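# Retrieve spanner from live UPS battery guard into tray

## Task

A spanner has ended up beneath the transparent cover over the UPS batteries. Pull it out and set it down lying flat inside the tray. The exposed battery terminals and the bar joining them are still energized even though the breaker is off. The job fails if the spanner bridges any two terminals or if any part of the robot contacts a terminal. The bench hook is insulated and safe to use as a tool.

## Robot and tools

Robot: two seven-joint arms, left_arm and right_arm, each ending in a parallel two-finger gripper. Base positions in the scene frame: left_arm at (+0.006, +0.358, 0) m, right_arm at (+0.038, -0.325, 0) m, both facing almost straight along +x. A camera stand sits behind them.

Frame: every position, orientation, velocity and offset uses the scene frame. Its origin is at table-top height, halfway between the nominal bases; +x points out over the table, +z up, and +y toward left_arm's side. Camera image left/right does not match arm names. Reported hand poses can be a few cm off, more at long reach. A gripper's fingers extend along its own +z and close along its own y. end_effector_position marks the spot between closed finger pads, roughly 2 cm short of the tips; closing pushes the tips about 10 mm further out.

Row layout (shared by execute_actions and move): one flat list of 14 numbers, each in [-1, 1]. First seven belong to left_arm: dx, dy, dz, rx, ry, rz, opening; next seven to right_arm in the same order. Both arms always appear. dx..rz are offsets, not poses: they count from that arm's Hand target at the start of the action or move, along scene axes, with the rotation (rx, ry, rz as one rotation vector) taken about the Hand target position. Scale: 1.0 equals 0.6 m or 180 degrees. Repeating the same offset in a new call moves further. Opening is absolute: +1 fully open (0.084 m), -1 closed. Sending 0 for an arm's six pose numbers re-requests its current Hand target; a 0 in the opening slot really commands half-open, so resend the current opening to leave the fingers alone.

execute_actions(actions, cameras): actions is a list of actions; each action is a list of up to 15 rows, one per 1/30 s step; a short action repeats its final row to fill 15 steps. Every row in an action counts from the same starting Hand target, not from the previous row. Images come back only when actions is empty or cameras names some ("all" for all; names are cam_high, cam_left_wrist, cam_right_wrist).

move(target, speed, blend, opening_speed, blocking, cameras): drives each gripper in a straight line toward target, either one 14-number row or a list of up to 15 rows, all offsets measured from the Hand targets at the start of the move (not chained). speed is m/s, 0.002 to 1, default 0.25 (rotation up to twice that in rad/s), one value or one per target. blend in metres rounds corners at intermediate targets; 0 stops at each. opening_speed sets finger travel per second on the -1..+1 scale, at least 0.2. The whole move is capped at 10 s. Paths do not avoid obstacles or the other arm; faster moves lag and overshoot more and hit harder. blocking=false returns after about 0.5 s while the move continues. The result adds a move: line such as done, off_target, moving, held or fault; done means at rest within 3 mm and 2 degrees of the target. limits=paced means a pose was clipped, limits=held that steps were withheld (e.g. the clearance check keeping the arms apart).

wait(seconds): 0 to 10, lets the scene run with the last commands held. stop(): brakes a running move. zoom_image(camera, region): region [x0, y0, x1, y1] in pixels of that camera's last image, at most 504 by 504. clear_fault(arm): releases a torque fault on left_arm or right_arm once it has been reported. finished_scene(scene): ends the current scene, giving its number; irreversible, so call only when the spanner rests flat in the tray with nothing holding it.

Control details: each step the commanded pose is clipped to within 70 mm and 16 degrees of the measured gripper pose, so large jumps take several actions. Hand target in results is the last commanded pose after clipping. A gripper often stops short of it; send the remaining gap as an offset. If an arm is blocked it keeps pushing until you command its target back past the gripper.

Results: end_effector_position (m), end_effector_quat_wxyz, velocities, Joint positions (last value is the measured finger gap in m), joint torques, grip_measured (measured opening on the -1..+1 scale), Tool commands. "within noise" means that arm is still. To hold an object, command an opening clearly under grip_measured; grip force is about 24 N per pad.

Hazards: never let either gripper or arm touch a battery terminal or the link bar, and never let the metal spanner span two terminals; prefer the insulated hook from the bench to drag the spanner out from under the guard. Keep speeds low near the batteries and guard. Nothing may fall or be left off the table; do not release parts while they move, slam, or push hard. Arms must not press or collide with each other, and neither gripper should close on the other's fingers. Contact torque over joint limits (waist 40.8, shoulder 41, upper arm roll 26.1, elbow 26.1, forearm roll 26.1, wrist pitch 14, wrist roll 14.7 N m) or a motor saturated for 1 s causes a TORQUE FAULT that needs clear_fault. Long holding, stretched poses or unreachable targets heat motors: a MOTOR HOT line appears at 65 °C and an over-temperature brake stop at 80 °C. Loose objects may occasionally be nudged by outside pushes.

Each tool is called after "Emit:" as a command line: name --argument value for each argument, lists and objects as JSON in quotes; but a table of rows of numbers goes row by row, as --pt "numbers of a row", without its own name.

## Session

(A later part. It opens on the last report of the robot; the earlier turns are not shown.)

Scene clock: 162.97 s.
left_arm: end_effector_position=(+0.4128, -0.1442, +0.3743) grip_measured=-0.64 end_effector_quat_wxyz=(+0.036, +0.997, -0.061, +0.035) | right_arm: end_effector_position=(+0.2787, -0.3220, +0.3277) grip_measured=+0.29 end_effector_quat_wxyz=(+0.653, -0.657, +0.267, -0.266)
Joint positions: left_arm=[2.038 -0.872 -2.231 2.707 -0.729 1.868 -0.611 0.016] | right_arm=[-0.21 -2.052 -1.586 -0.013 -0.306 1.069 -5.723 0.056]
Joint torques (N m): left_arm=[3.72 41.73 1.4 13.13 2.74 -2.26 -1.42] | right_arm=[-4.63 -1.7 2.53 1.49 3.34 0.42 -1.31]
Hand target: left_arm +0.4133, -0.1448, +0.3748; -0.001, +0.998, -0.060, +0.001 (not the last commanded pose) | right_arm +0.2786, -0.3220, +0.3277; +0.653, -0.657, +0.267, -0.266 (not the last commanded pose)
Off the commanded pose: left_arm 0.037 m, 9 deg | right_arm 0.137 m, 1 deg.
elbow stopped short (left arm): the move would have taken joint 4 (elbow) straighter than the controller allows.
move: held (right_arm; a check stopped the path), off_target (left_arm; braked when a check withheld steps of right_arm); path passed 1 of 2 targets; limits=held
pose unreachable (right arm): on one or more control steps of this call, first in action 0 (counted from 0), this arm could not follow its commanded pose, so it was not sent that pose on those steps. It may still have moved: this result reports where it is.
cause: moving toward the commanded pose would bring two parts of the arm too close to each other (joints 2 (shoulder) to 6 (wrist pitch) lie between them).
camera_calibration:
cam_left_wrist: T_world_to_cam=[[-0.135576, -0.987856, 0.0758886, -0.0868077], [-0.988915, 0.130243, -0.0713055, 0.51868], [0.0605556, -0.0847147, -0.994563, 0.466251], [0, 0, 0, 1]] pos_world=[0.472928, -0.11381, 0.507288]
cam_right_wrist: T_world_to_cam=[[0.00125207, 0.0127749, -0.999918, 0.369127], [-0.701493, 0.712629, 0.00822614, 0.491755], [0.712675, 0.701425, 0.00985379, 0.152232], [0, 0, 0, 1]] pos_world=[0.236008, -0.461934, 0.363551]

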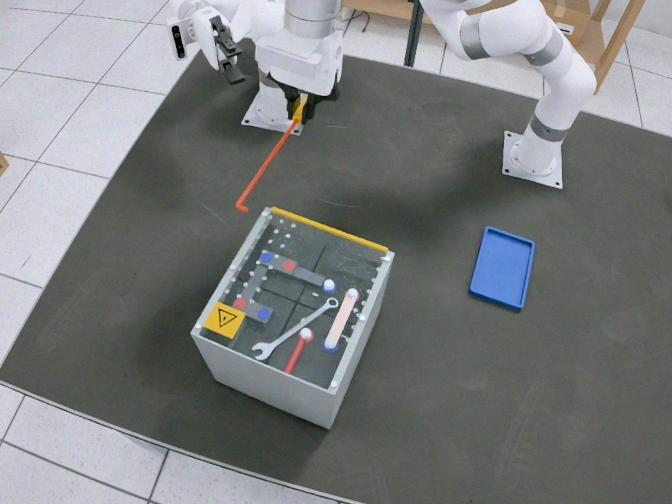

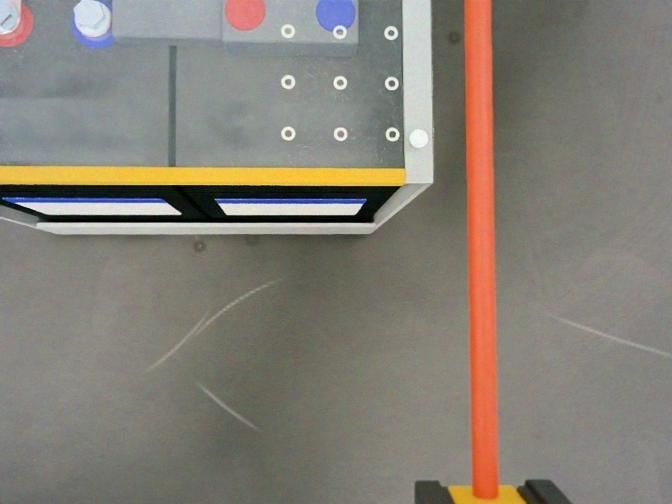

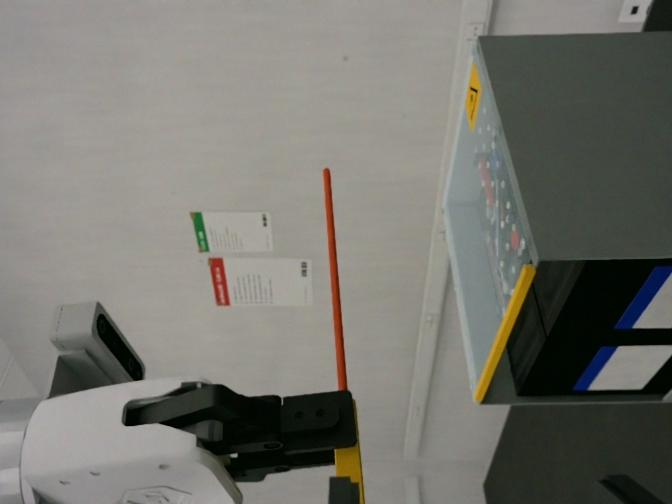

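Emit:
move --target '[0.061,0.325,0.009,0,0,0.038,-1,0,0,0,0,0,0,0.3]' --speed 0.25 --cameras '["all"]'

Scene clock: 170.47 s.
left_arm: end_effector_position=(+0.4499, +0.0502, +0.3802) grip_measured=-0.64 end_effector_quat_wxyz=(-0.001, +1.000, -0.001, +0.001) | right_arm: end_effector_position=(+0.2786, -0.3220, +0.3277) grip_measured=+0.29 end_effector_quat_wxyz=(+0.653, -0.657, +0.267, -0.266)
Joint positions: left_arm=[1.707 -0.479 -1.942 1.901 -0.446 1.7 -0.33 0.016] | right_arm=[-0.21 -2.052 -1.586 -0.013 -0.306 1.069 -5.723 0.056]
Joint torques (N m): left_arm=[-3.66 28.04 10.02 14.26 2.4 -2.19 -1.53] | right_arm=[-4.78 -1.48 2.58 0.58 3.37 0.33 -1.31]
Hand target: left_arm +0.4499, +0.0502, +0.3802; -0.001, +1.000, -0.001, +0.001 | right_arm +0.2786, -0.3220, +0.3277; +0.653, -0.657, +0.267, -0.266
Off the commanded pose: left_arm 0.000 m, 0 deg | right_arm 0.000 m, 0 deg.
move: done
camera_calibration:
cam_left_wrist: T_world_to_cam=[[-0.0136751, -0.999879, 0.00744972, 0.0816009], [-0.999904, 0.013692, 0.00222676, 0.513358], [-0.00232849, -0.00741855, -0.99997, 0.512836], [0, 0, 0, 1]] pos_world=[0.515619, 0.0783666, 0.51107]
cam_right_wrist: T_world_to_cam=[[0.00125357, 0.0127751, -0.999918, 0.369227], [-0.701393, 0.712728, 0.00822657, 0.491706], [0.712774, 0.701324, 0.00985378, 0.152233], [0, 0, 0, 1]] pos_world=[0.235909, -0.461934, 0.363651]

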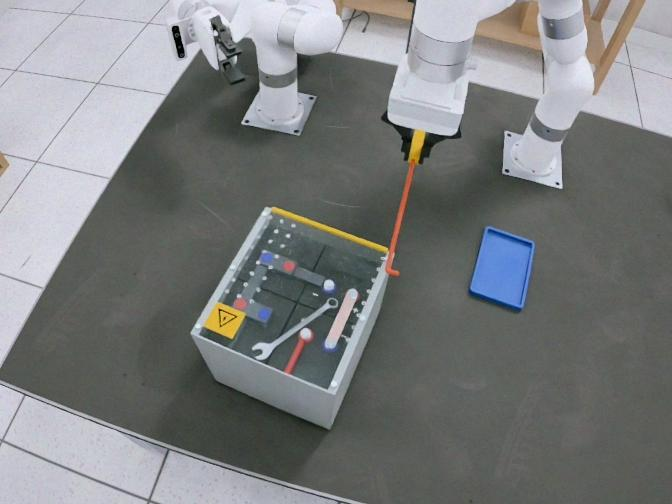

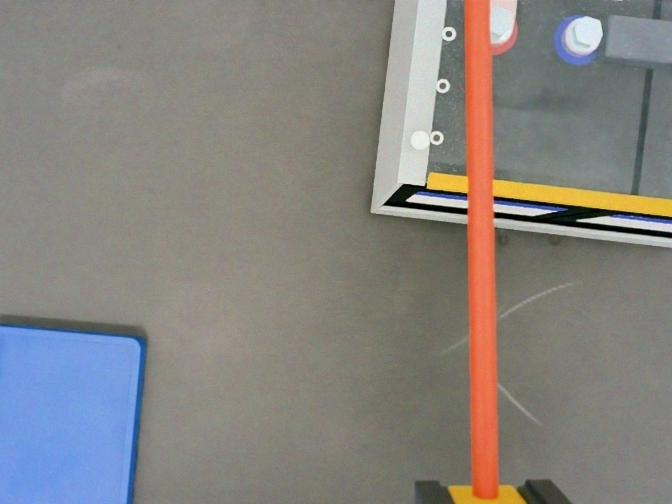

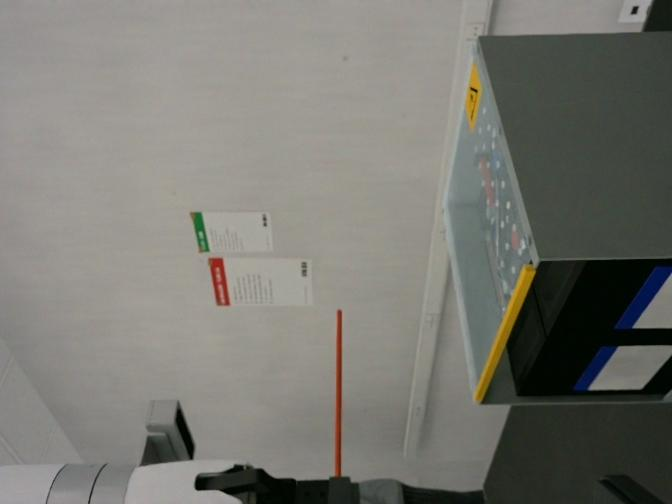

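Emit:
move --target '[0,0,0,0,0,0,-1,0.0857,0.492,0.0638,0,0,0,0.3]' --speed 0.25 --cameras '["all"]'

Emit:
zoom_image --camera "cam_high" --region '[340, 50, 490, 200]'

Scene clock: 174.60 s.
left_arm: end_effector_position=(+0.4499, +0.0502, +0.3802) grip_measured=-0.64 end_effector_quat_wxyz=(-0.001, +1.000, -0.001, +0.001) | right_arm: end_effector_position=(+0.2800, -0.3113, +0.3289) grip_measured=+0.29 end_effector_quat_wxyz=(+0.653, -0.657, +0.267, -0.265)
Joint positions: left_arm=[1.707 -0.479 -1.942 1.9 -0.446 1.7 -0.331 0.016] | right_arm=[-0.232 -2.054 -1.59 -0.046 -0.303 1.058 -5.717 0.056]
Joint torques (N m): left_arm=[-3.44 28.12 9.84 14.44 2.43 -2.16 -1.42] | right_arm=[4.56 11.44 5.82 1.7 -1.62 0.33 -1.38]
Hand target: left_arm +0.4499, +0.0502, +0.3802; -0.001, +1.000, -0.001, +0.001 | right_arm +0.2800, -0.3113, +0.3289; +0.653, -0.657, +0.267, -0.265 (not the last commanded pose)
Off the commanded pose: left_arm 0.000 m, 0 deg | right_arm 0.291 m, 0 deg.
move: held (right_arm; a check stopped the path); limits=held
pose unreachable (right arm): on one or more control steps of this call, first in action 0 (counted from 0), this arm could not follow its commanded pose, so it was not sent that pose on those steps. It may still have moved: this result reports where it is.
cause: moving toward the commanded pose would bring two parts of the arm too close to each other (joints 2 (shoulder) to 6 (wrist pitch) lie between them).
camera_calibration:
cam_left_wrist: T_world_to_cam=[[-0.0136759, -0.999879, 0.00744836, 0.081602], [-0.999904, 0.013692, 0.00212677, 0.51341], [-0.0022285, -0.00741855, -0.99997, 0.512785], [0, 0, 0, 1]] pos_world=[0.515619, 0.0783666, 0.51107]
cam_right_wrist: T_world_to_cam=[[0.00109277, 0.0119286, -0.999928, 0.369948], [-0.702398, 0.711743, 0.0077231, 0.485237], [0.711784, 0.702339, 0.00915639, 0.144592], [0, 0, 0, 1]] pos_world=[0.237507, -0.45133, 0.36485]

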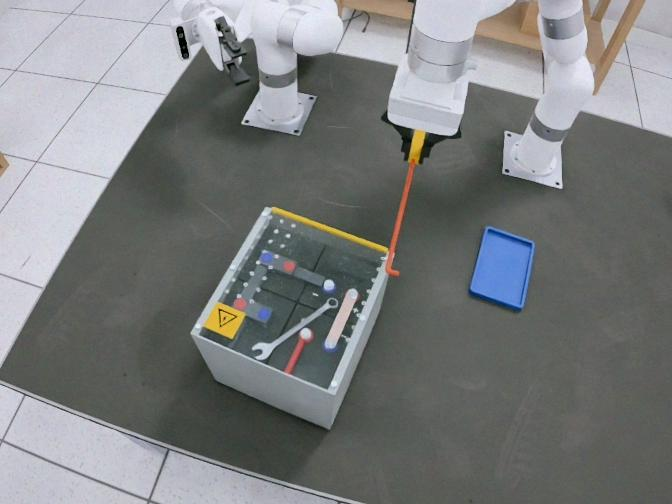

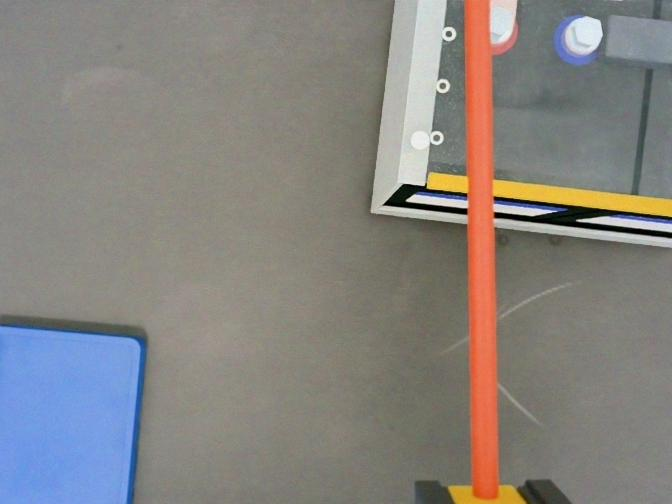

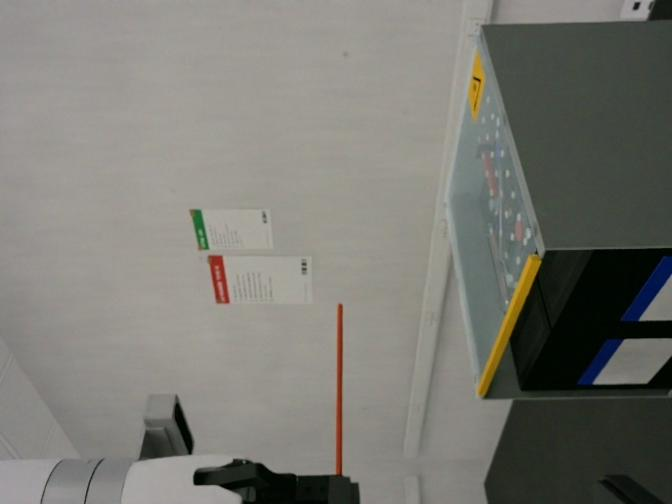

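Scaled by 3.360 from the camera's 672x504 image, which has a finer 960x720 frame.

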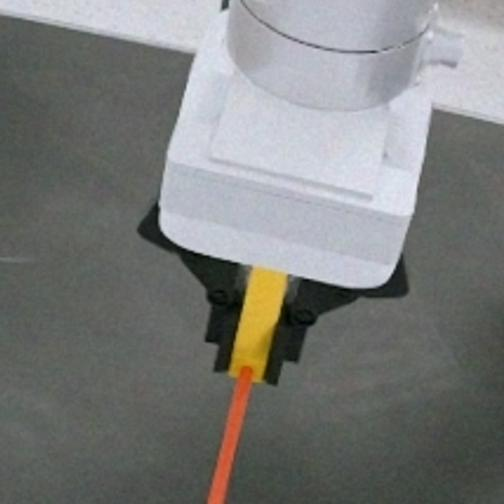

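Emit:
move --pt "0 0 0 0 0 0 -1 0.4 -0.05 0.1 0 0 0 0.3" --pt "0 0 0 0 0 0 -1 0.6 -0.1 0 0 0 0 0.3" --speed 0.35 --blend 0.05 --cameras '["cam_high"]'

Scene clock: 182.73 s.
left_arm: end_effector_position=(+0.4499, +0.0502, +0.3802) grip_measured=-0.64 end_effector_quat_wxyz=(-0.001, +1.000, -0.001, +0.001) | right_arm: end_effector_position=(+0.6400, -0.3713, +0.3289) grip_measured=+0.29 end_effector_quat_wxyz=(+0.653, -0.657, +0.267, -0.265)
Joint positions: left_arm=[1.707 -0.479 -1.942 1.9 -0.446 1.7 -0.331 0.016] | right_arm=[1.557 -1.635 -1.468 0.998 -0.471 0.274 -5.798 0.056]
Joint torques (N m): left_arm=[-3.33 27.79 9.96 14.57 2.48 -2.27 -1.41] | right_arm=[4.83 12.31 16.55 2.65 1.38 0.51 -1.39]
Hand target: left_arm +0.4499, +0.0502, +0.3802; -0.001, +1.000, -0.001, +0.001 | right_arm +0.6400, -0.3713, +0.3289; +0.653, -0.657, +0.267, -0.265
Off the commanded pose: left_arm 0.000 m, 0 deg | right_arm 0.000 m, 0 deg.
move: done; limits=paced
Images, in order (width x height): cam_high 672x504.

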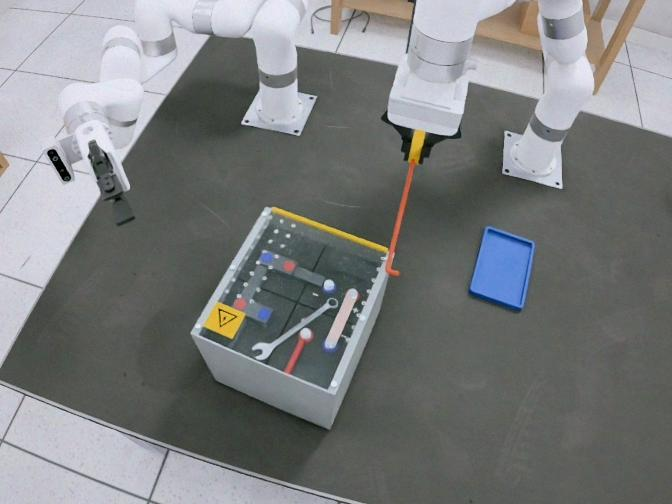

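Emit:
move --pt "0.133 0 0 0 0 0 -1 -0.3 0.3 0.062 0 0 0 0.3" --pt "0.133 0 0 0 0 0 -1 -0.383 0.573 0.062 0 0 0 0.3" --speed 0.25 --blend 0.05 --cameras '["all"]'

Emit:
zoom_image --camera "cam_high" --region '[300, 20, 500, 220]'

Scene clock: 189.10 s.
left_arm: end_effector_position=(+0.5297, +0.0502, +0.3802) grip_measured=-0.64 end_effector_quat_wxyz=(-0.001, +1.000, -0.001, +0.001) | right_arm: end_effector_position=(+0.4102, -0.0276, +0.3661) grip_measured=+0.29 end_effector_quat_wxyz=(+0.653, -0.657, +0.267, -0.265)
Joint positions: left_arm=[2.288 -0.794 -2.152 2.549 -0.691 1.942 -0.32 0.016] | right_arm=[1.917 -0.581 -1.182 0.287 0.005 -1.036 -5.248 0.056]
Joint torques (N m): left_arm=[3.87 29.77 2.78 14.36 -2.12 0.05 -1.43] | right_arm=[4.65 8.92 3.56 14.03 1.08 -2.54 0.85]
Hand target: left_arm +0.5297, +0.0502, +0.3802; -0.001, +1.000, -0.001, +0.001 | right_arm +0.4102, -0.0275, +0.3661; +0.653, -0.657, +0.267, -0.265
Off the commanded pose: left_arm 0.000 m, 0 deg | right_arm 0.000 m, 0 deg.
move: done
camera_calibration:
cam_left_wrist: T_world_to_cam=[[-0.0136759, -0.999879, 0.00744836, 0.0826933], [-0.999904, 0.013692, 0.00212677, 0.593202], [-0.0022285, -0.00741855, -0.99997, 0.512963], [0, 0, 0, 1]] pos_world=[0.595419, 0.0783666, 0.51107]
cam_right_wrist: T_world_to_cam=[[0.00109277, 0.0119286, -0.999928, 0.403618], [-0.702398, 0.711743, 0.0077231, 0.37441], [0.711784, 0.702339, 0.00915639, -0.147747], [0, 0, 0, 1]] pos_world=[0.367707, -0.16753, 0.40205]

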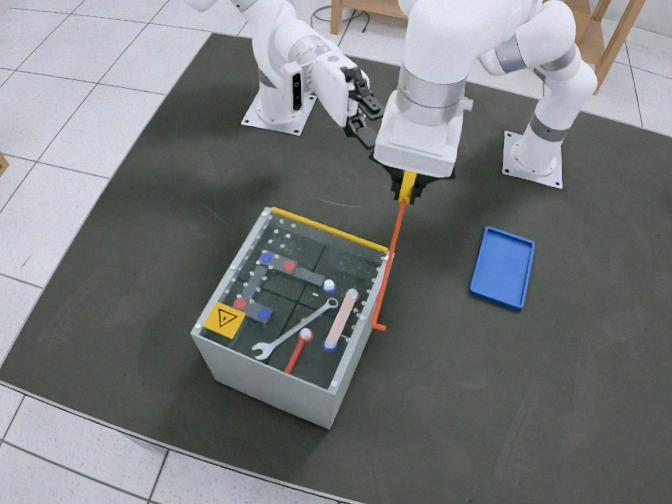

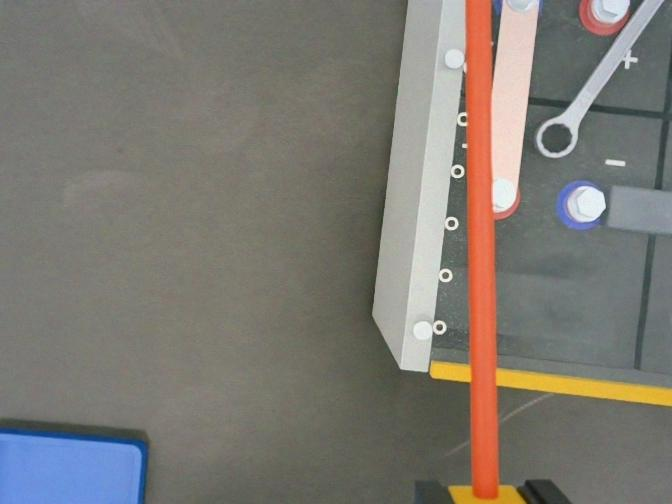

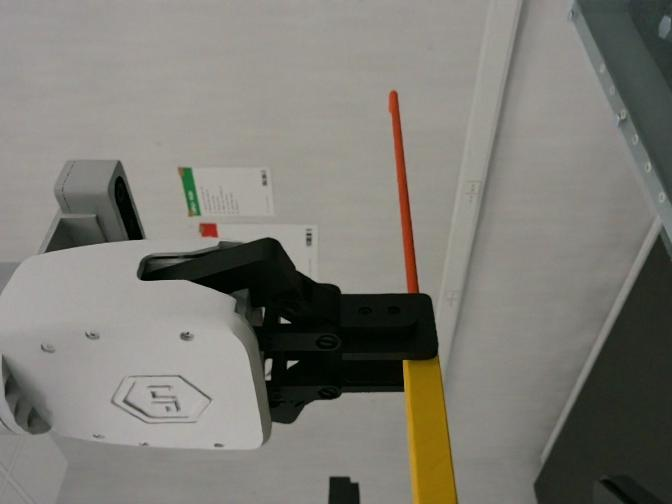

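Scaled by 2.520 from the camera's 672x504 image, which has a finer 960x720 frame.

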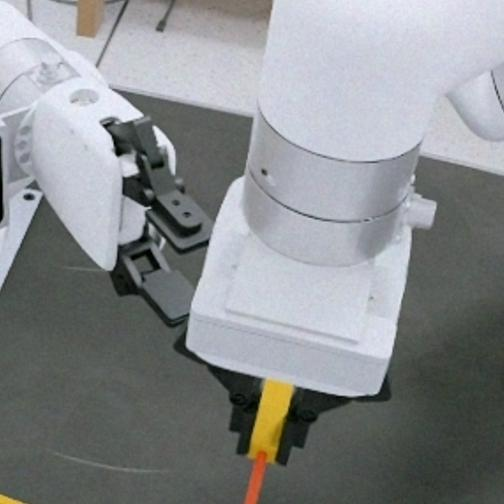

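Emit:
move --pt "0 0 0 0 0 0 -1 0.118 0.118 0 0 0 0 0.1" --pt "0 0 0 0 0 0 -1 0.118 0.118 0 0 0 0 -1" --speed 0.12 --opening_speed 1 --cameras '["all"]'

Emit:
zoom_image --camera "cam_high" --region '[330, 100, 480, 250]'

Scene clock: 197.97 s.
left_arm: end_effector_position=(+0.5297, +0.0502, +0.3803) grip_measured=-0.64 end_effector_quat_wxyz=(-0.001, +1.000, -0.001, +0.001) | right_arm: end_effector_position=(+0.4810, +0.0433, +0.3659) grip_measured=-0.67 end_effector_quat_wxyz=(+0.653, -0.657, +0.267, -0.265)
Joint positions: left_arm=[2.288 -0.794 -2.152 2.55 -0.691 1.942 -0.32 0.016] | right_arm=[2.505 -0.513 -1.702 0.631 -0.013 -1 -5.213 0.015]
Joint torques (N m): left_arm=[2.47 24.48 2.43 3.66 -1.75 0.18 -1.34] | right_arm=[3.04 14.37 12 21.82 -3.9 -6.64 -1.29]
Hand target: left_arm +0.5297, +0.0502, +0.3802; -0.001, +1.000, -0.001, +0.001 | right_arm +0.4810, +0.0433, +0.3661; +0.653, -0.657, +0.267, -0.265
Off the commanded pose: left_arm 0.000 m, 0 deg | right_arm 0.000 m, 0 deg.
move: done
camera_calibration:
cam_left_wrist: T_world_to_cam=[[-0.0136765, -0.999878, 0.00754697, 0.0826433], [-0.999904, 0.0136921, 0.00202541, 0.593254], [-0.0021285, -0.00751855, -0.999969, 0.512911], [0, 0, 0, 1]] pos_world=[0.595419, 0.0783667, 0.51107]
cam_right_wrist: T_world_to_cam=[[0.000737463, 0.0118585, -0.999929, 0.402745], [-0.702496, 0.711644, 0.00792155, 0.373703], [0.711687, 0.70244, 0.00885538, -0.247694], [0, 0, 0, 1]] pos_world=[0.438508, -0.0967293, 0.401949]

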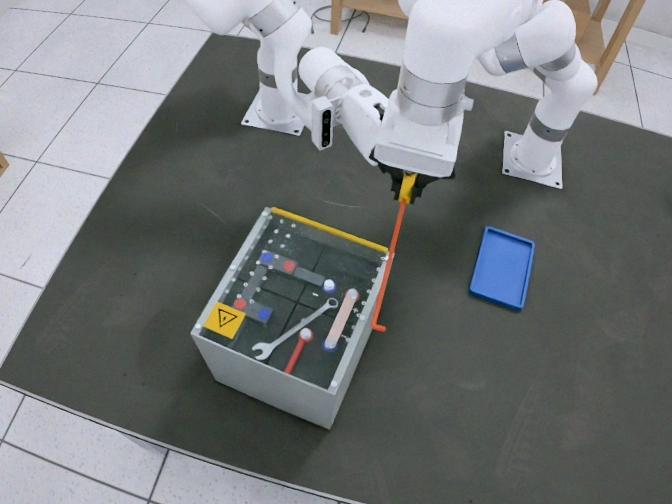

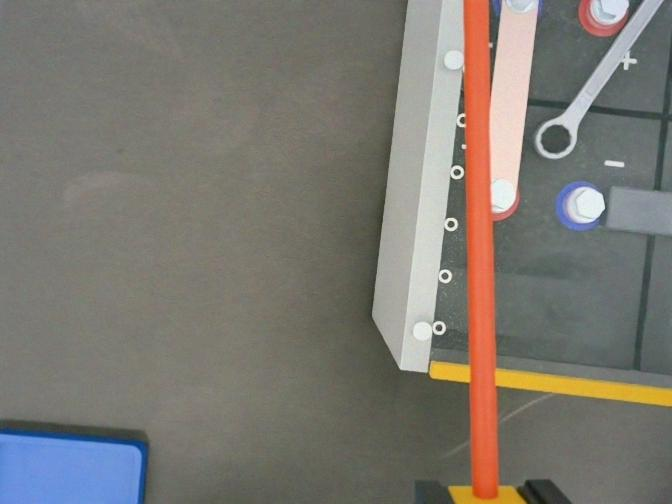

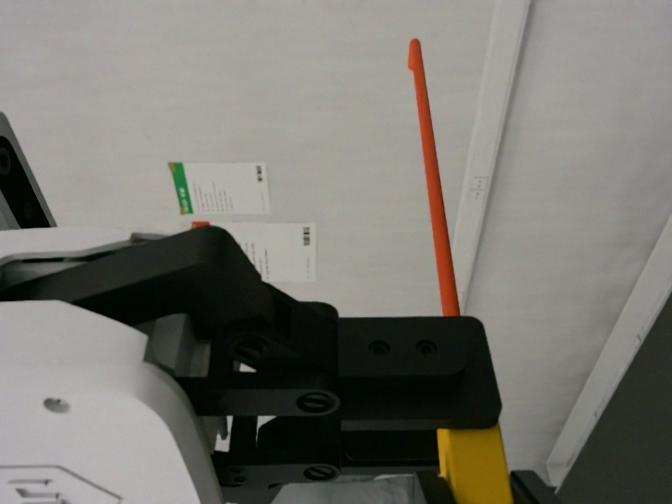

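Scaled by 3.360 from the camera's 672x504 image, which has a finer 960x720 frame.

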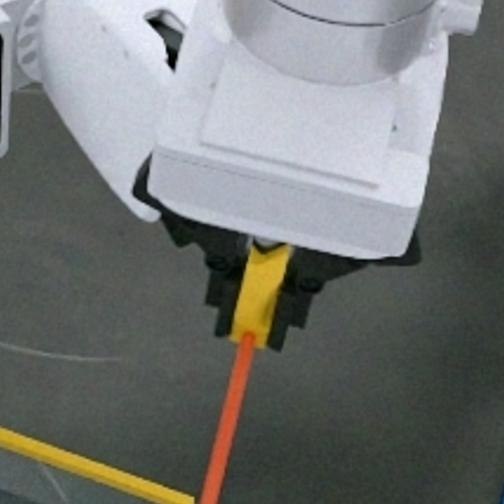

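Emit:
move --pt "0 0 0 0 0 0 -0.2 0 0 0 0 0 0 -1" --pt "0 0.0 0.15 0 0 0 0.2 0 0 0 0 0 0 -1" --pt "0.05 0.05 0.18 0 0 0 0.2 -0.08 -0.1 0.1 0 0 0 -1" --pt "0.05 0.05 0.18 0 0 0 0.2 -0.135 -0.155 0.09 -0.5 0 0 -1" --speed '[0.2,0.2,0.3,0.4]' --blend '[0,0.03,0.03,0]' --cameras '["all"]'

Emit:
zoom_image --camera "cam_high" --region '[250, 60, 430, 240]'

Scene clock: 234.97 s.
left_arm: end_effector_position=(+0.5591, +0.0805, +0.4876) grip_measured=+0.19 end_effector_quat_wxyz=(+0.061, +0.990, -0.001, +0.127) | right_arm: end_effector_position=(+0.4000, -0.0498, +0.4201) grip_measured=-0.69 end_effector_quat_wxyz=(+0.003, +0.926, -0.001, +0.376)
Joint positions: left_arm=[2.474 -0.667 -2.427 2.707 -0.526 1.831 -0.344 0.052] | right_arm=[0.201 -0.574 0.519 0.92 -0.292 0.852 -5.421 0.014]
Joint torques (N m): left_arm=[4.05 37.12 0.08 12.39 2.3 -2.43 -1.4] | right_arm=[-4.88 -0.15 -1.67 20.01 -2.76 -0.62 0.96]
Hand target: left_arm +0.5597, +0.0802, +0.4882; +0.000, +1.000, -0.001, +0.002 | right_arm +0.4000, -0.0497, +0.4201; +0.003, +0.926, -0.001, +0.376
Off the commanded pose: left_arm 0.001 m, 16 deg; orientation clipped | right_arm 0.000 m, 0 deg.
elbow stopped short (left arm): the move would have taken joint 4 (elbow) straighter than the controller allows.
move: off_target (left_arm); blend cut to 0 m at target 2; target 2's new opening was sent with left_arm's hand 0.001 m and 12 deg from that target; limits=paced
camera_calibration:
cam_left_wrist: T_world_to_cam=[[-0.0316209, -0.991414, 0.126883, 0.06382], [-0.968232, -0.00112038, -0.25005, 0.728347], [0.248045, -0.130759, -0.959883, 0.470993], [0, 0, 0, 1]] pos_world=[0.5904, 0.125675, 0.626124]
cam_right_wrist: T_world_to_cam=[[0.00109277, -0.999928, -0.0119286, -0.00745947], [-0.702398, 0.0077231, -0.711743, 0.649816], [0.711784, 0.00915639, -0.702339, 0.138989], [0, 0, 0, 1]] pos_world=[0.357507, -0.0137502, 0.56003]

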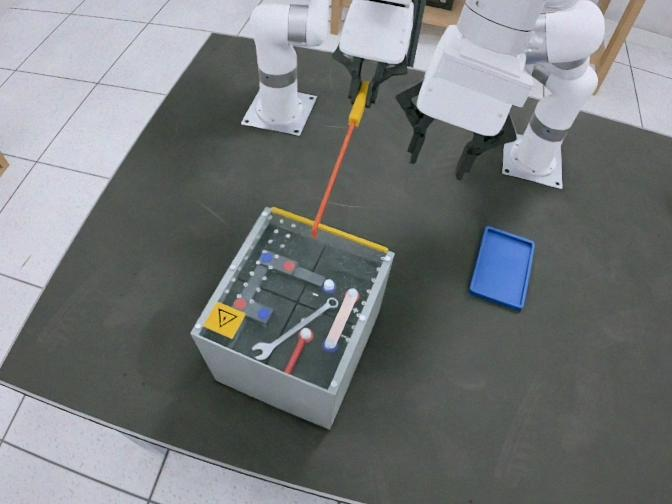

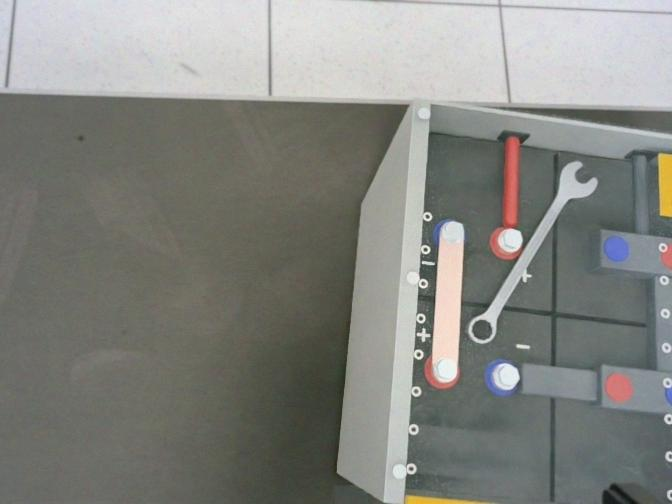

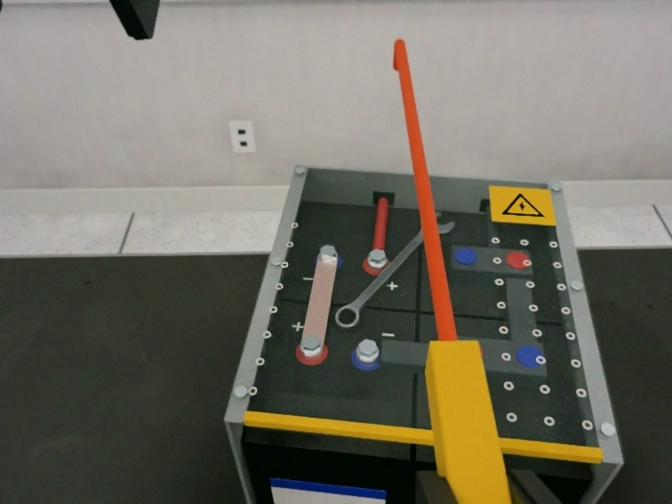

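Scaled by 2.800 from the camera's 672x504 image, which has a finer 960x720 frame.

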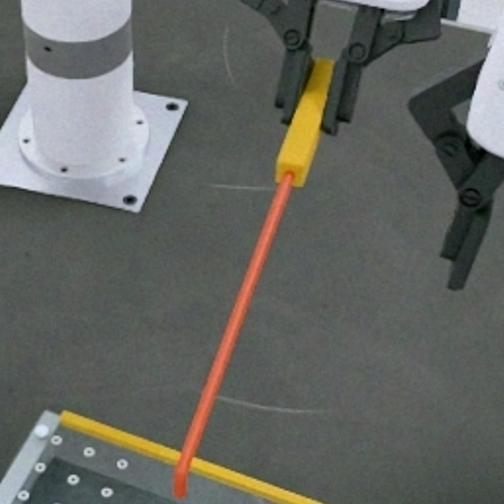

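Emit:
move --pt "0 0 0 0 0 0 0.2 -0.22 0 -0.033 0 0 0 -1" --pt "0 0 0 0 0 0 0.2 -0.238 0.043 -0.339 0 0 0 -1" --speed 0.25 --blend 0.03 --cameras '["all"]'

Emit:
zoom_image --camera "cam_right_wrist" --region '[250, 0, 500, 250]'

Scene clock: 262.13 s.
left_arm: end_effector_position=(+0.5591, +0.0805, +0.4876) grip_measured=+0.19 end_effector_quat_wxyz=(+0.061, +0.990, -0.001, +0.127) | right_arm: end_effector_position=(+0.2572, -0.0240, +0.2167) grip_measured=-0.69 end_effector_quat_wxyz=(+0.003, +0.927, -0.001, +0.376)
Joint positions: left_arm=[2.474 -0.667 -2.427 2.707 -0.526 1.831 -0.344 0.052] | right_arm=[0.341 -0.787 0.919 0.405 -0.185 0.633 -4.959 0.014]
Joint torques (N m): left_arm=[4.08 37.11 0.15 10.45 2.24 -2.46 -1.37] | right_arm=[-4.68 6.13 -3.83 16.8 -2.28 -2.3 0.94]
Hand target: left_arm +0.5591, +0.0805, +0.4875; +0.061, +0.990, -0.001, +0.127 (not the last commanded pose) | right_arm +0.2572, -0.0239, +0.2167; +0.003, +0.926, -0.001, +0.376
Off the commanded pose: left_arm 0.001 m, 16 deg | right_arm 0.000 m, 0 deg.
move: off_target (left_arm)
camera_calibration:
cam_left_wrist: T_world_to_cam=[[-0.0316209, -0.991414, 0.126883, 0.06382], [-0.968232, -0.00112038, -0.25005, 0.728347], [0.248045, -0.130759, -0.959883, 0.470993], [0, 0, 0, 1]] pos_world=[0.5904, 0.125675, 0.626124]
cam_right_wrist: T_world_to_cam=[[0.00109192, -0.999928, -0.0119285, 0.0160698], [-0.702448, 0.00772293, -0.711693, 0.40461], [0.711734, 0.00915623, -0.702389, 0.0976384], [0, 0, 0, 1]] pos_world=[0.214707, 0.0120498, 0.35673]

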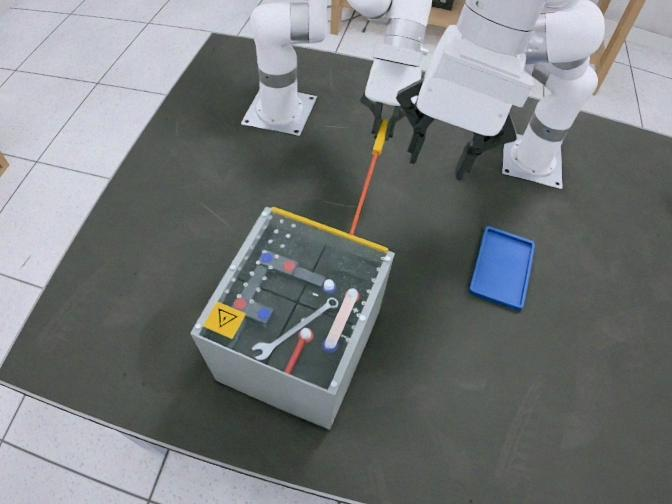

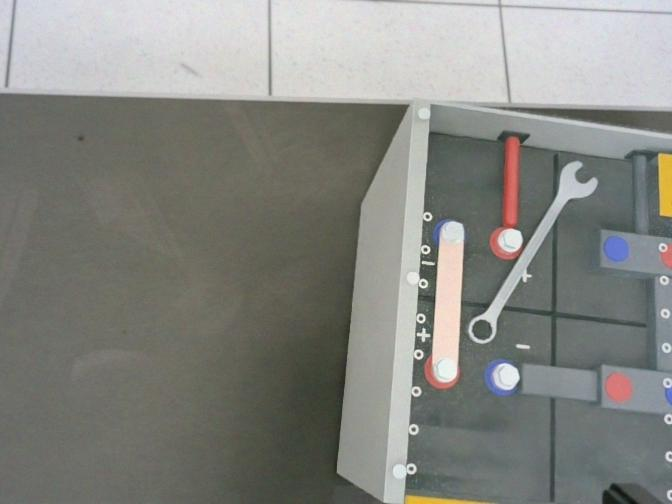

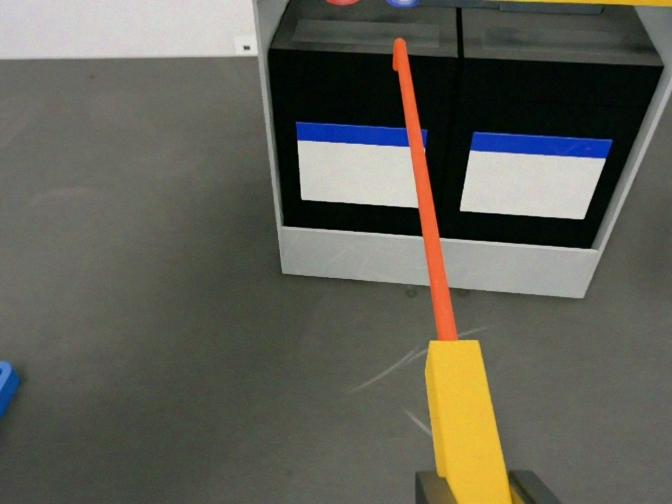

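Scaled by 2.016 from the camera's 672x504 image, which has a finer 960x720 frame.

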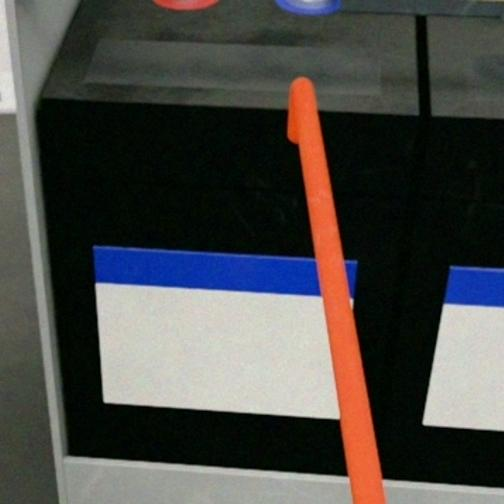

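Emit:
move --pt "-0.2 0.15 -0.2 -0.06 -0.19 -0.09 0.2 0 0 0 0 0 0 -1" --pt "-0.332 0.1825 -0.5125 -0.124 -0.379 -0.188 0.2 0 0 0 0 0 0 -1" --speed 0.4 --blend 0.05 --cameras '["cam_left_wrist"]'

Emit:
zoom_image --camera "cam_left_wrist" --region '[200, 150, 500, 400]'

Scene clock: 281.67 s.
left_arm: end_effector_position=(+0.3599, +0.1900, +0.1800) grip_measured=+0.19 end_effector_quat_wxyz=(+0.259, +0.681, -0.281, +0.625) | right_arm: end_effector_position=(+0.2572, -0.0239, +0.2167) grip_measured=-0.69 end_effector_quat_wxyz=(+0.003, +0.926, -0.001, +0.376)
Joint positions: left_arm=[1.172 1.037 -0.896 0.117 0.843 -1.111 0.933 0.052] | right_arm=[0.341 -0.787 0.919 0.405 -0.185 0.633 -4.959 0.014]
Joint torques (N m): left_arm=[-3.41 -6.69 -5.68 -1.47 4.29 -1.94 1.5] | right_arm=[-4.77 5.84 -3.72 16.78 -2.49 -2.15 1]
Hand target: left_arm +0.3599, +0.1900, +0.1800; +0.259, +0.681, -0.281, +0.625 | right_arm +0.2572, -0.0239, +0.2167; +0.003, +0.926, -0.001, +0.376
Off the commanded pose: left_arm 0.000 m, 0 deg | right_arm 0.000 m, 0 deg.
move: done; limits=paced
camera_calibration:
cam_left_wrist: T_world_to_cam=[[-0.713654, -0.70043, -0.00979965, 0.419779], [-0.0553044, 0.0702835, -0.995993, 0.250865], [0.698312, -0.710253, -0.088895, 0.0308236], [0, 0, 0, 1]] pos_world=[0.291927, 0.298287, 0.256713]
Images, in order (width x height): cam_left_wrist 672x504.

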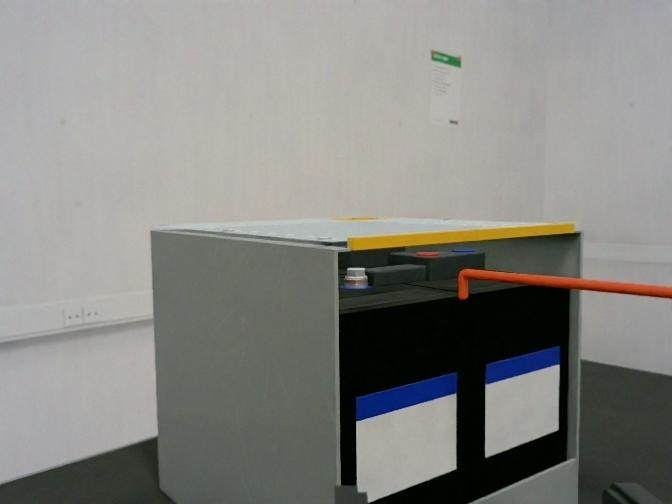

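Scaled by 1.680 from the camera's 672x504 image, which has a finer 960x720 frame.

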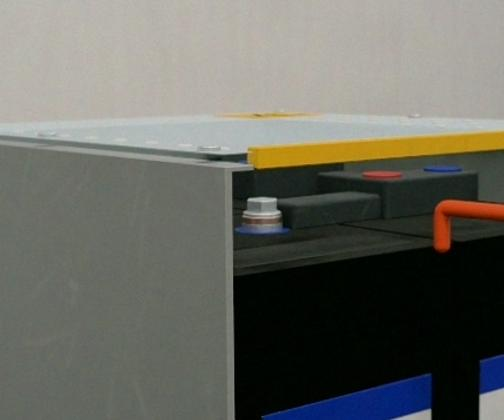

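Emit:
move --pt "0 0 0 0 0 0 0.2 0 0.0148 0.0063 0 0 0 -1" --pt "0 0 0 0 0 0 0.2 0.133 0.0148 0.0063 0 0 0 -1" --speed 0.12 --blend 0.003 --cameras '["cam_left_wrist","cam_right_wrist","cam_high"]'

Emit:
zoom_image --camera "cam_left_wrist" --region '[320, 200, 500, 320]'

Emit:
zoom_image --camera "cam_right_wrist" --region '[300, 0, 500, 150]'

Emit:
zoom_image --camera "cam_high" --region '[280, 230, 400, 360]'

Scene clock: 293.00 s.
left_arm: end_effector_position=(+0.3599, +0.1900, +0.1801) grip_measured=+0.19 end_effector_quat_wxyz=(+0.259, +0.681, -0.281, +0.625) | right_arm: end_effector_position=(+0.3370, -0.0151, +0.2205) grip_measured=-0.69 end_effector_quat_wxyz=(+0.003, +0.927, -0.001, +0.376)
Joint positions: left_arm=[1.172 1.037 -0.896 0.117 0.843 -1.111 0.933 0.052] | right_arm=[0.038 -0.612 0.959 0.504 -0.339 0.462 -4.994 0.014]
Joint torques (N m): left_arm=[-3.53 -6.91 -5.76 -1.5 4.44 -1.87 1.52] | right_arm=[-4.86 4.48 -3.51 17.51 -2.26 -2.36 0.92]
Hand target: left_arm +0.3599, +0.1900, +0.1800; +0.259, +0.681, -0.281, +0.625 | right_arm +0.3370, -0.0151, +0.2205; +0.003, +0.926, -0.001, +0.376
Off the commanded pose: left_arm 0.000 m, 0 deg | right_arm 0.000 m, 0 deg.
move: done
camera_calibration:
cam_left_wrist: T_world_to_cam=[[-0.713657, -0.700425, -0.00987109, 0.419797], [-0.0551842, 0.0702634, -0.996001, 0.250838], [0.698318, -0.710259, -0.0887964, 0.0307981], [0, 0, 0, 1]] pos_world=[0.291927, 0.298287, 0.256713]
cam_right_wrist: T_world_to_cam=[[0.00109277, -0.999928, -0.0119286, 0.0249259], [-0.702398, 0.0077231, -0.711743, 0.463233], [0.711784, 0.00915639, -0.702339, 0.0433265], [0, 0, 0, 1]] pos_world=[0.294507, 0.0209498, 0.36043]

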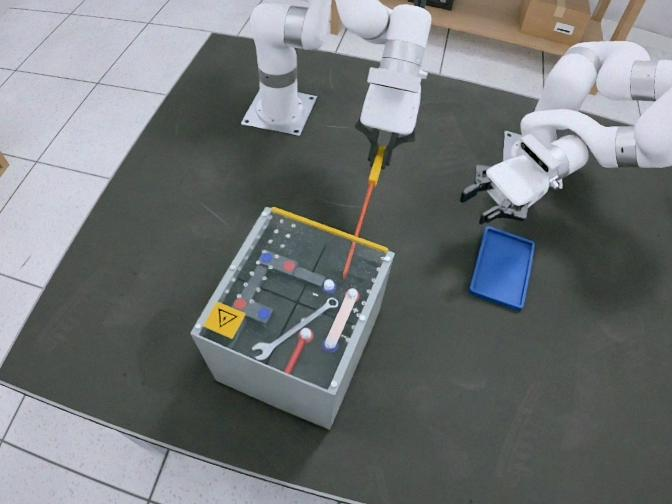

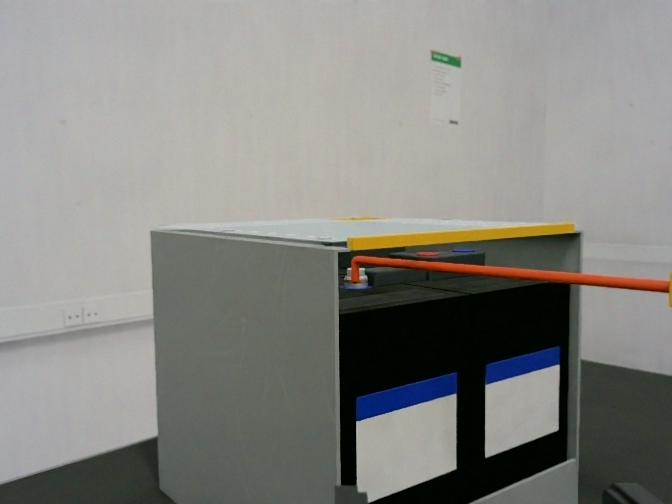

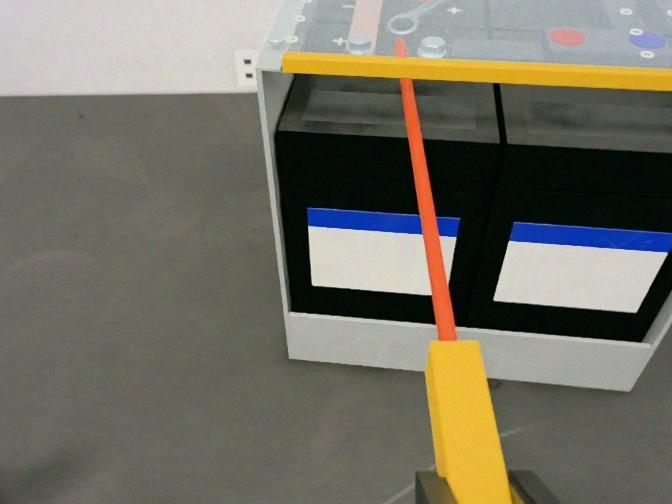

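Scaled by 2.800 from the camera's 672x504 image, which has a finer 960x720 frame.

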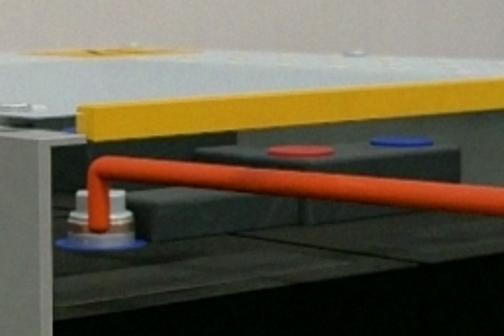

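Scaled by 2.520 from the camera's 672x504 image, which has a finer 960x720 frame.

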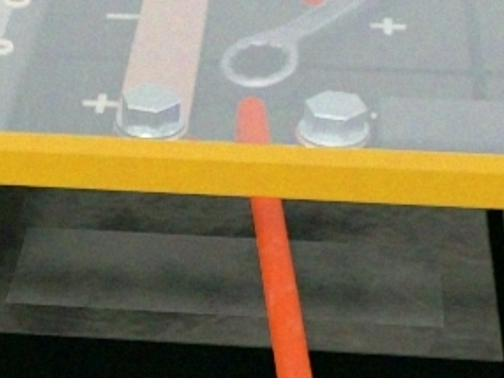

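Scaled by 3.877 from the camera's 672x504 image, which has a finer 960x720 frame.

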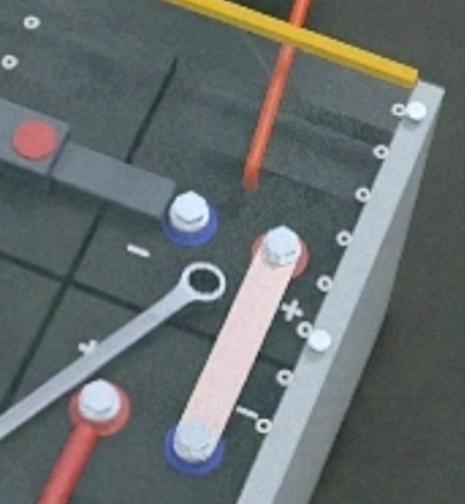

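Emit:
move --pt "0 0 0 0 0 0 0.2 0.058 0.002 0.0033 0 0 0 -1" --pt "0 0 0 0 0 0 0.2 0.083 -0.008 0.0033 0 0 0 -1" --speed 0.08 --blend 0.002 --cameras '["cam_left_wrist","cam_right_wrist","cam_high"]'

Emit:
zoom_image --camera "cam_right_wrist" --region '[300, 0, 500, 150]'

Emit:
zoom_image --camera "cam_high" --region '[280, 250, 380, 350]'

Scene clock: 308.57 s.
left_arm: end_effector_position=(+0.3599, +0.1900, +0.1801) grip_measured=+0.19 end_effector_quat_wxyz=(+0.259, +0.681, -0.281, +0.625) | right_arm: end_effector_position=(+0.3868, -0.0199, +0.2224) grip_measured=-0.69 end_effector_quat_wxyz=(+0.003, +0.926, -0.001, +0.376)
Joint positions: left_arm=[1.172 1.037 -0.896 0.117 0.843 -1.111 0.933 0.052] | right_arm=[-0.15 -0.51 0.999 0.571 -0.444 0.38 -5.007 0.014]
Joint torques (N m): left_arm=[-3.4 -7.15 -6.02 -1.53 4.45 -1.75 1.4] | right_arm=[-5.01 3.37 -3.27 17.86 -1.96 -2.4 0.96]
Hand target: left_arm +0.3599, +0.1900, +0.1800; +0.259, +0.681, -0.281, +0.625 | right_arm +0.3868, -0.0199, +0.2224; +0.003, +0.926, -0.001, +0.376
Off the commanded pose: left_arm 0.000 m, 0 deg | right_arm 0.000 m, 0 deg.
move: done
camera_calibration:
cam_left_wrist: T_world_to_cam=[[-0.713657, -0.700425, -0.00987109, 0.419797], [-0.0551842, 0.0702634, -0.996001, 0.250838], [0.698318, -0.710259, -0.0887964, 0.0307981], [0, 0, 0, 1]] pos_world=[0.291927, 0.298287, 0.256713]
cam_right_wrist: T_world_to_cam=[[0.00116336, -0.999929, -0.0118578, 0.0200457], [-0.702398, 0.0076231, -0.711744, 0.499674], [0.711783, 0.00915691, -0.702339, 0.00932861], [0, 0, 0, 1]] pos_world=[0.344307, 0.0161498, 0.362429]

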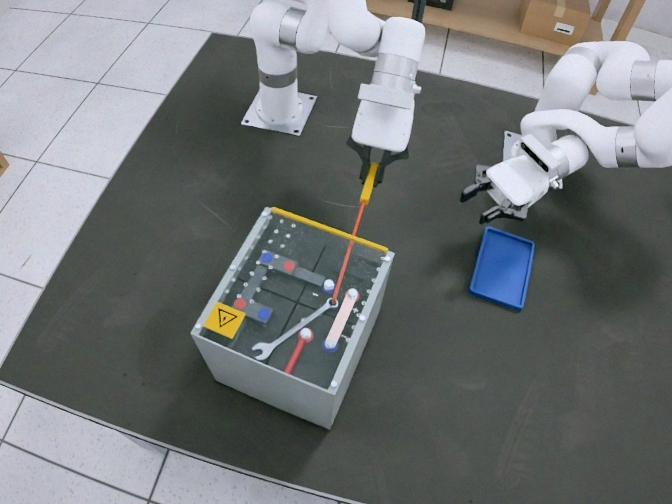

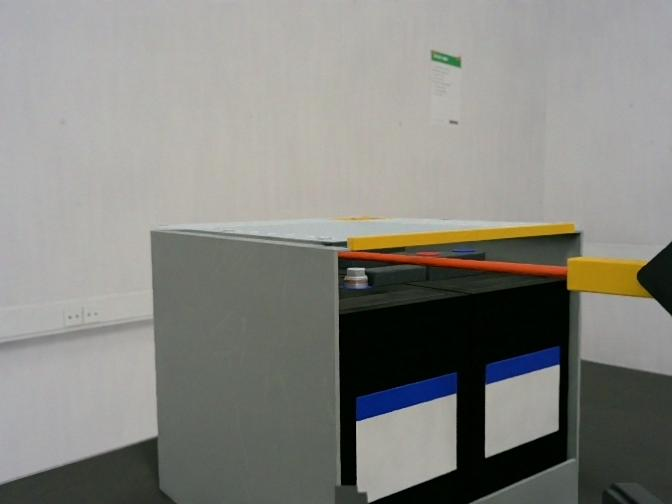

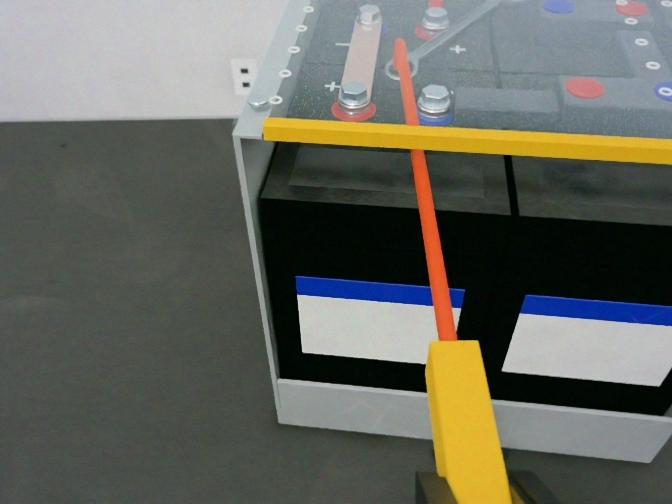

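Scaled by 2.520 from the camera's 672x504 image, which has a finer 960x720 frame.

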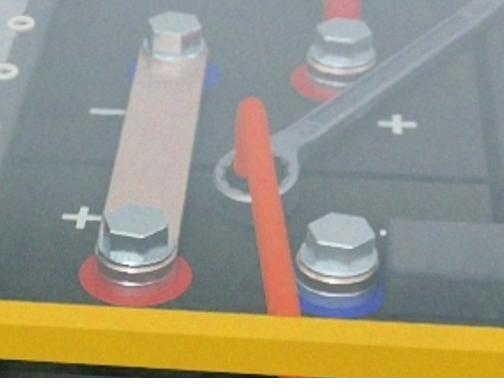

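Scaled by 5.040 from the camera's 672x504 image, which has a finer 960x720 frame.

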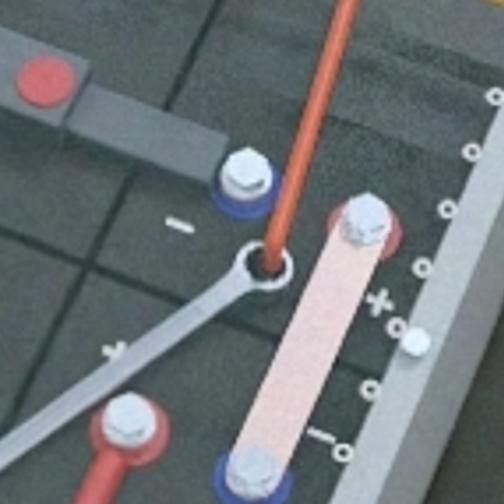

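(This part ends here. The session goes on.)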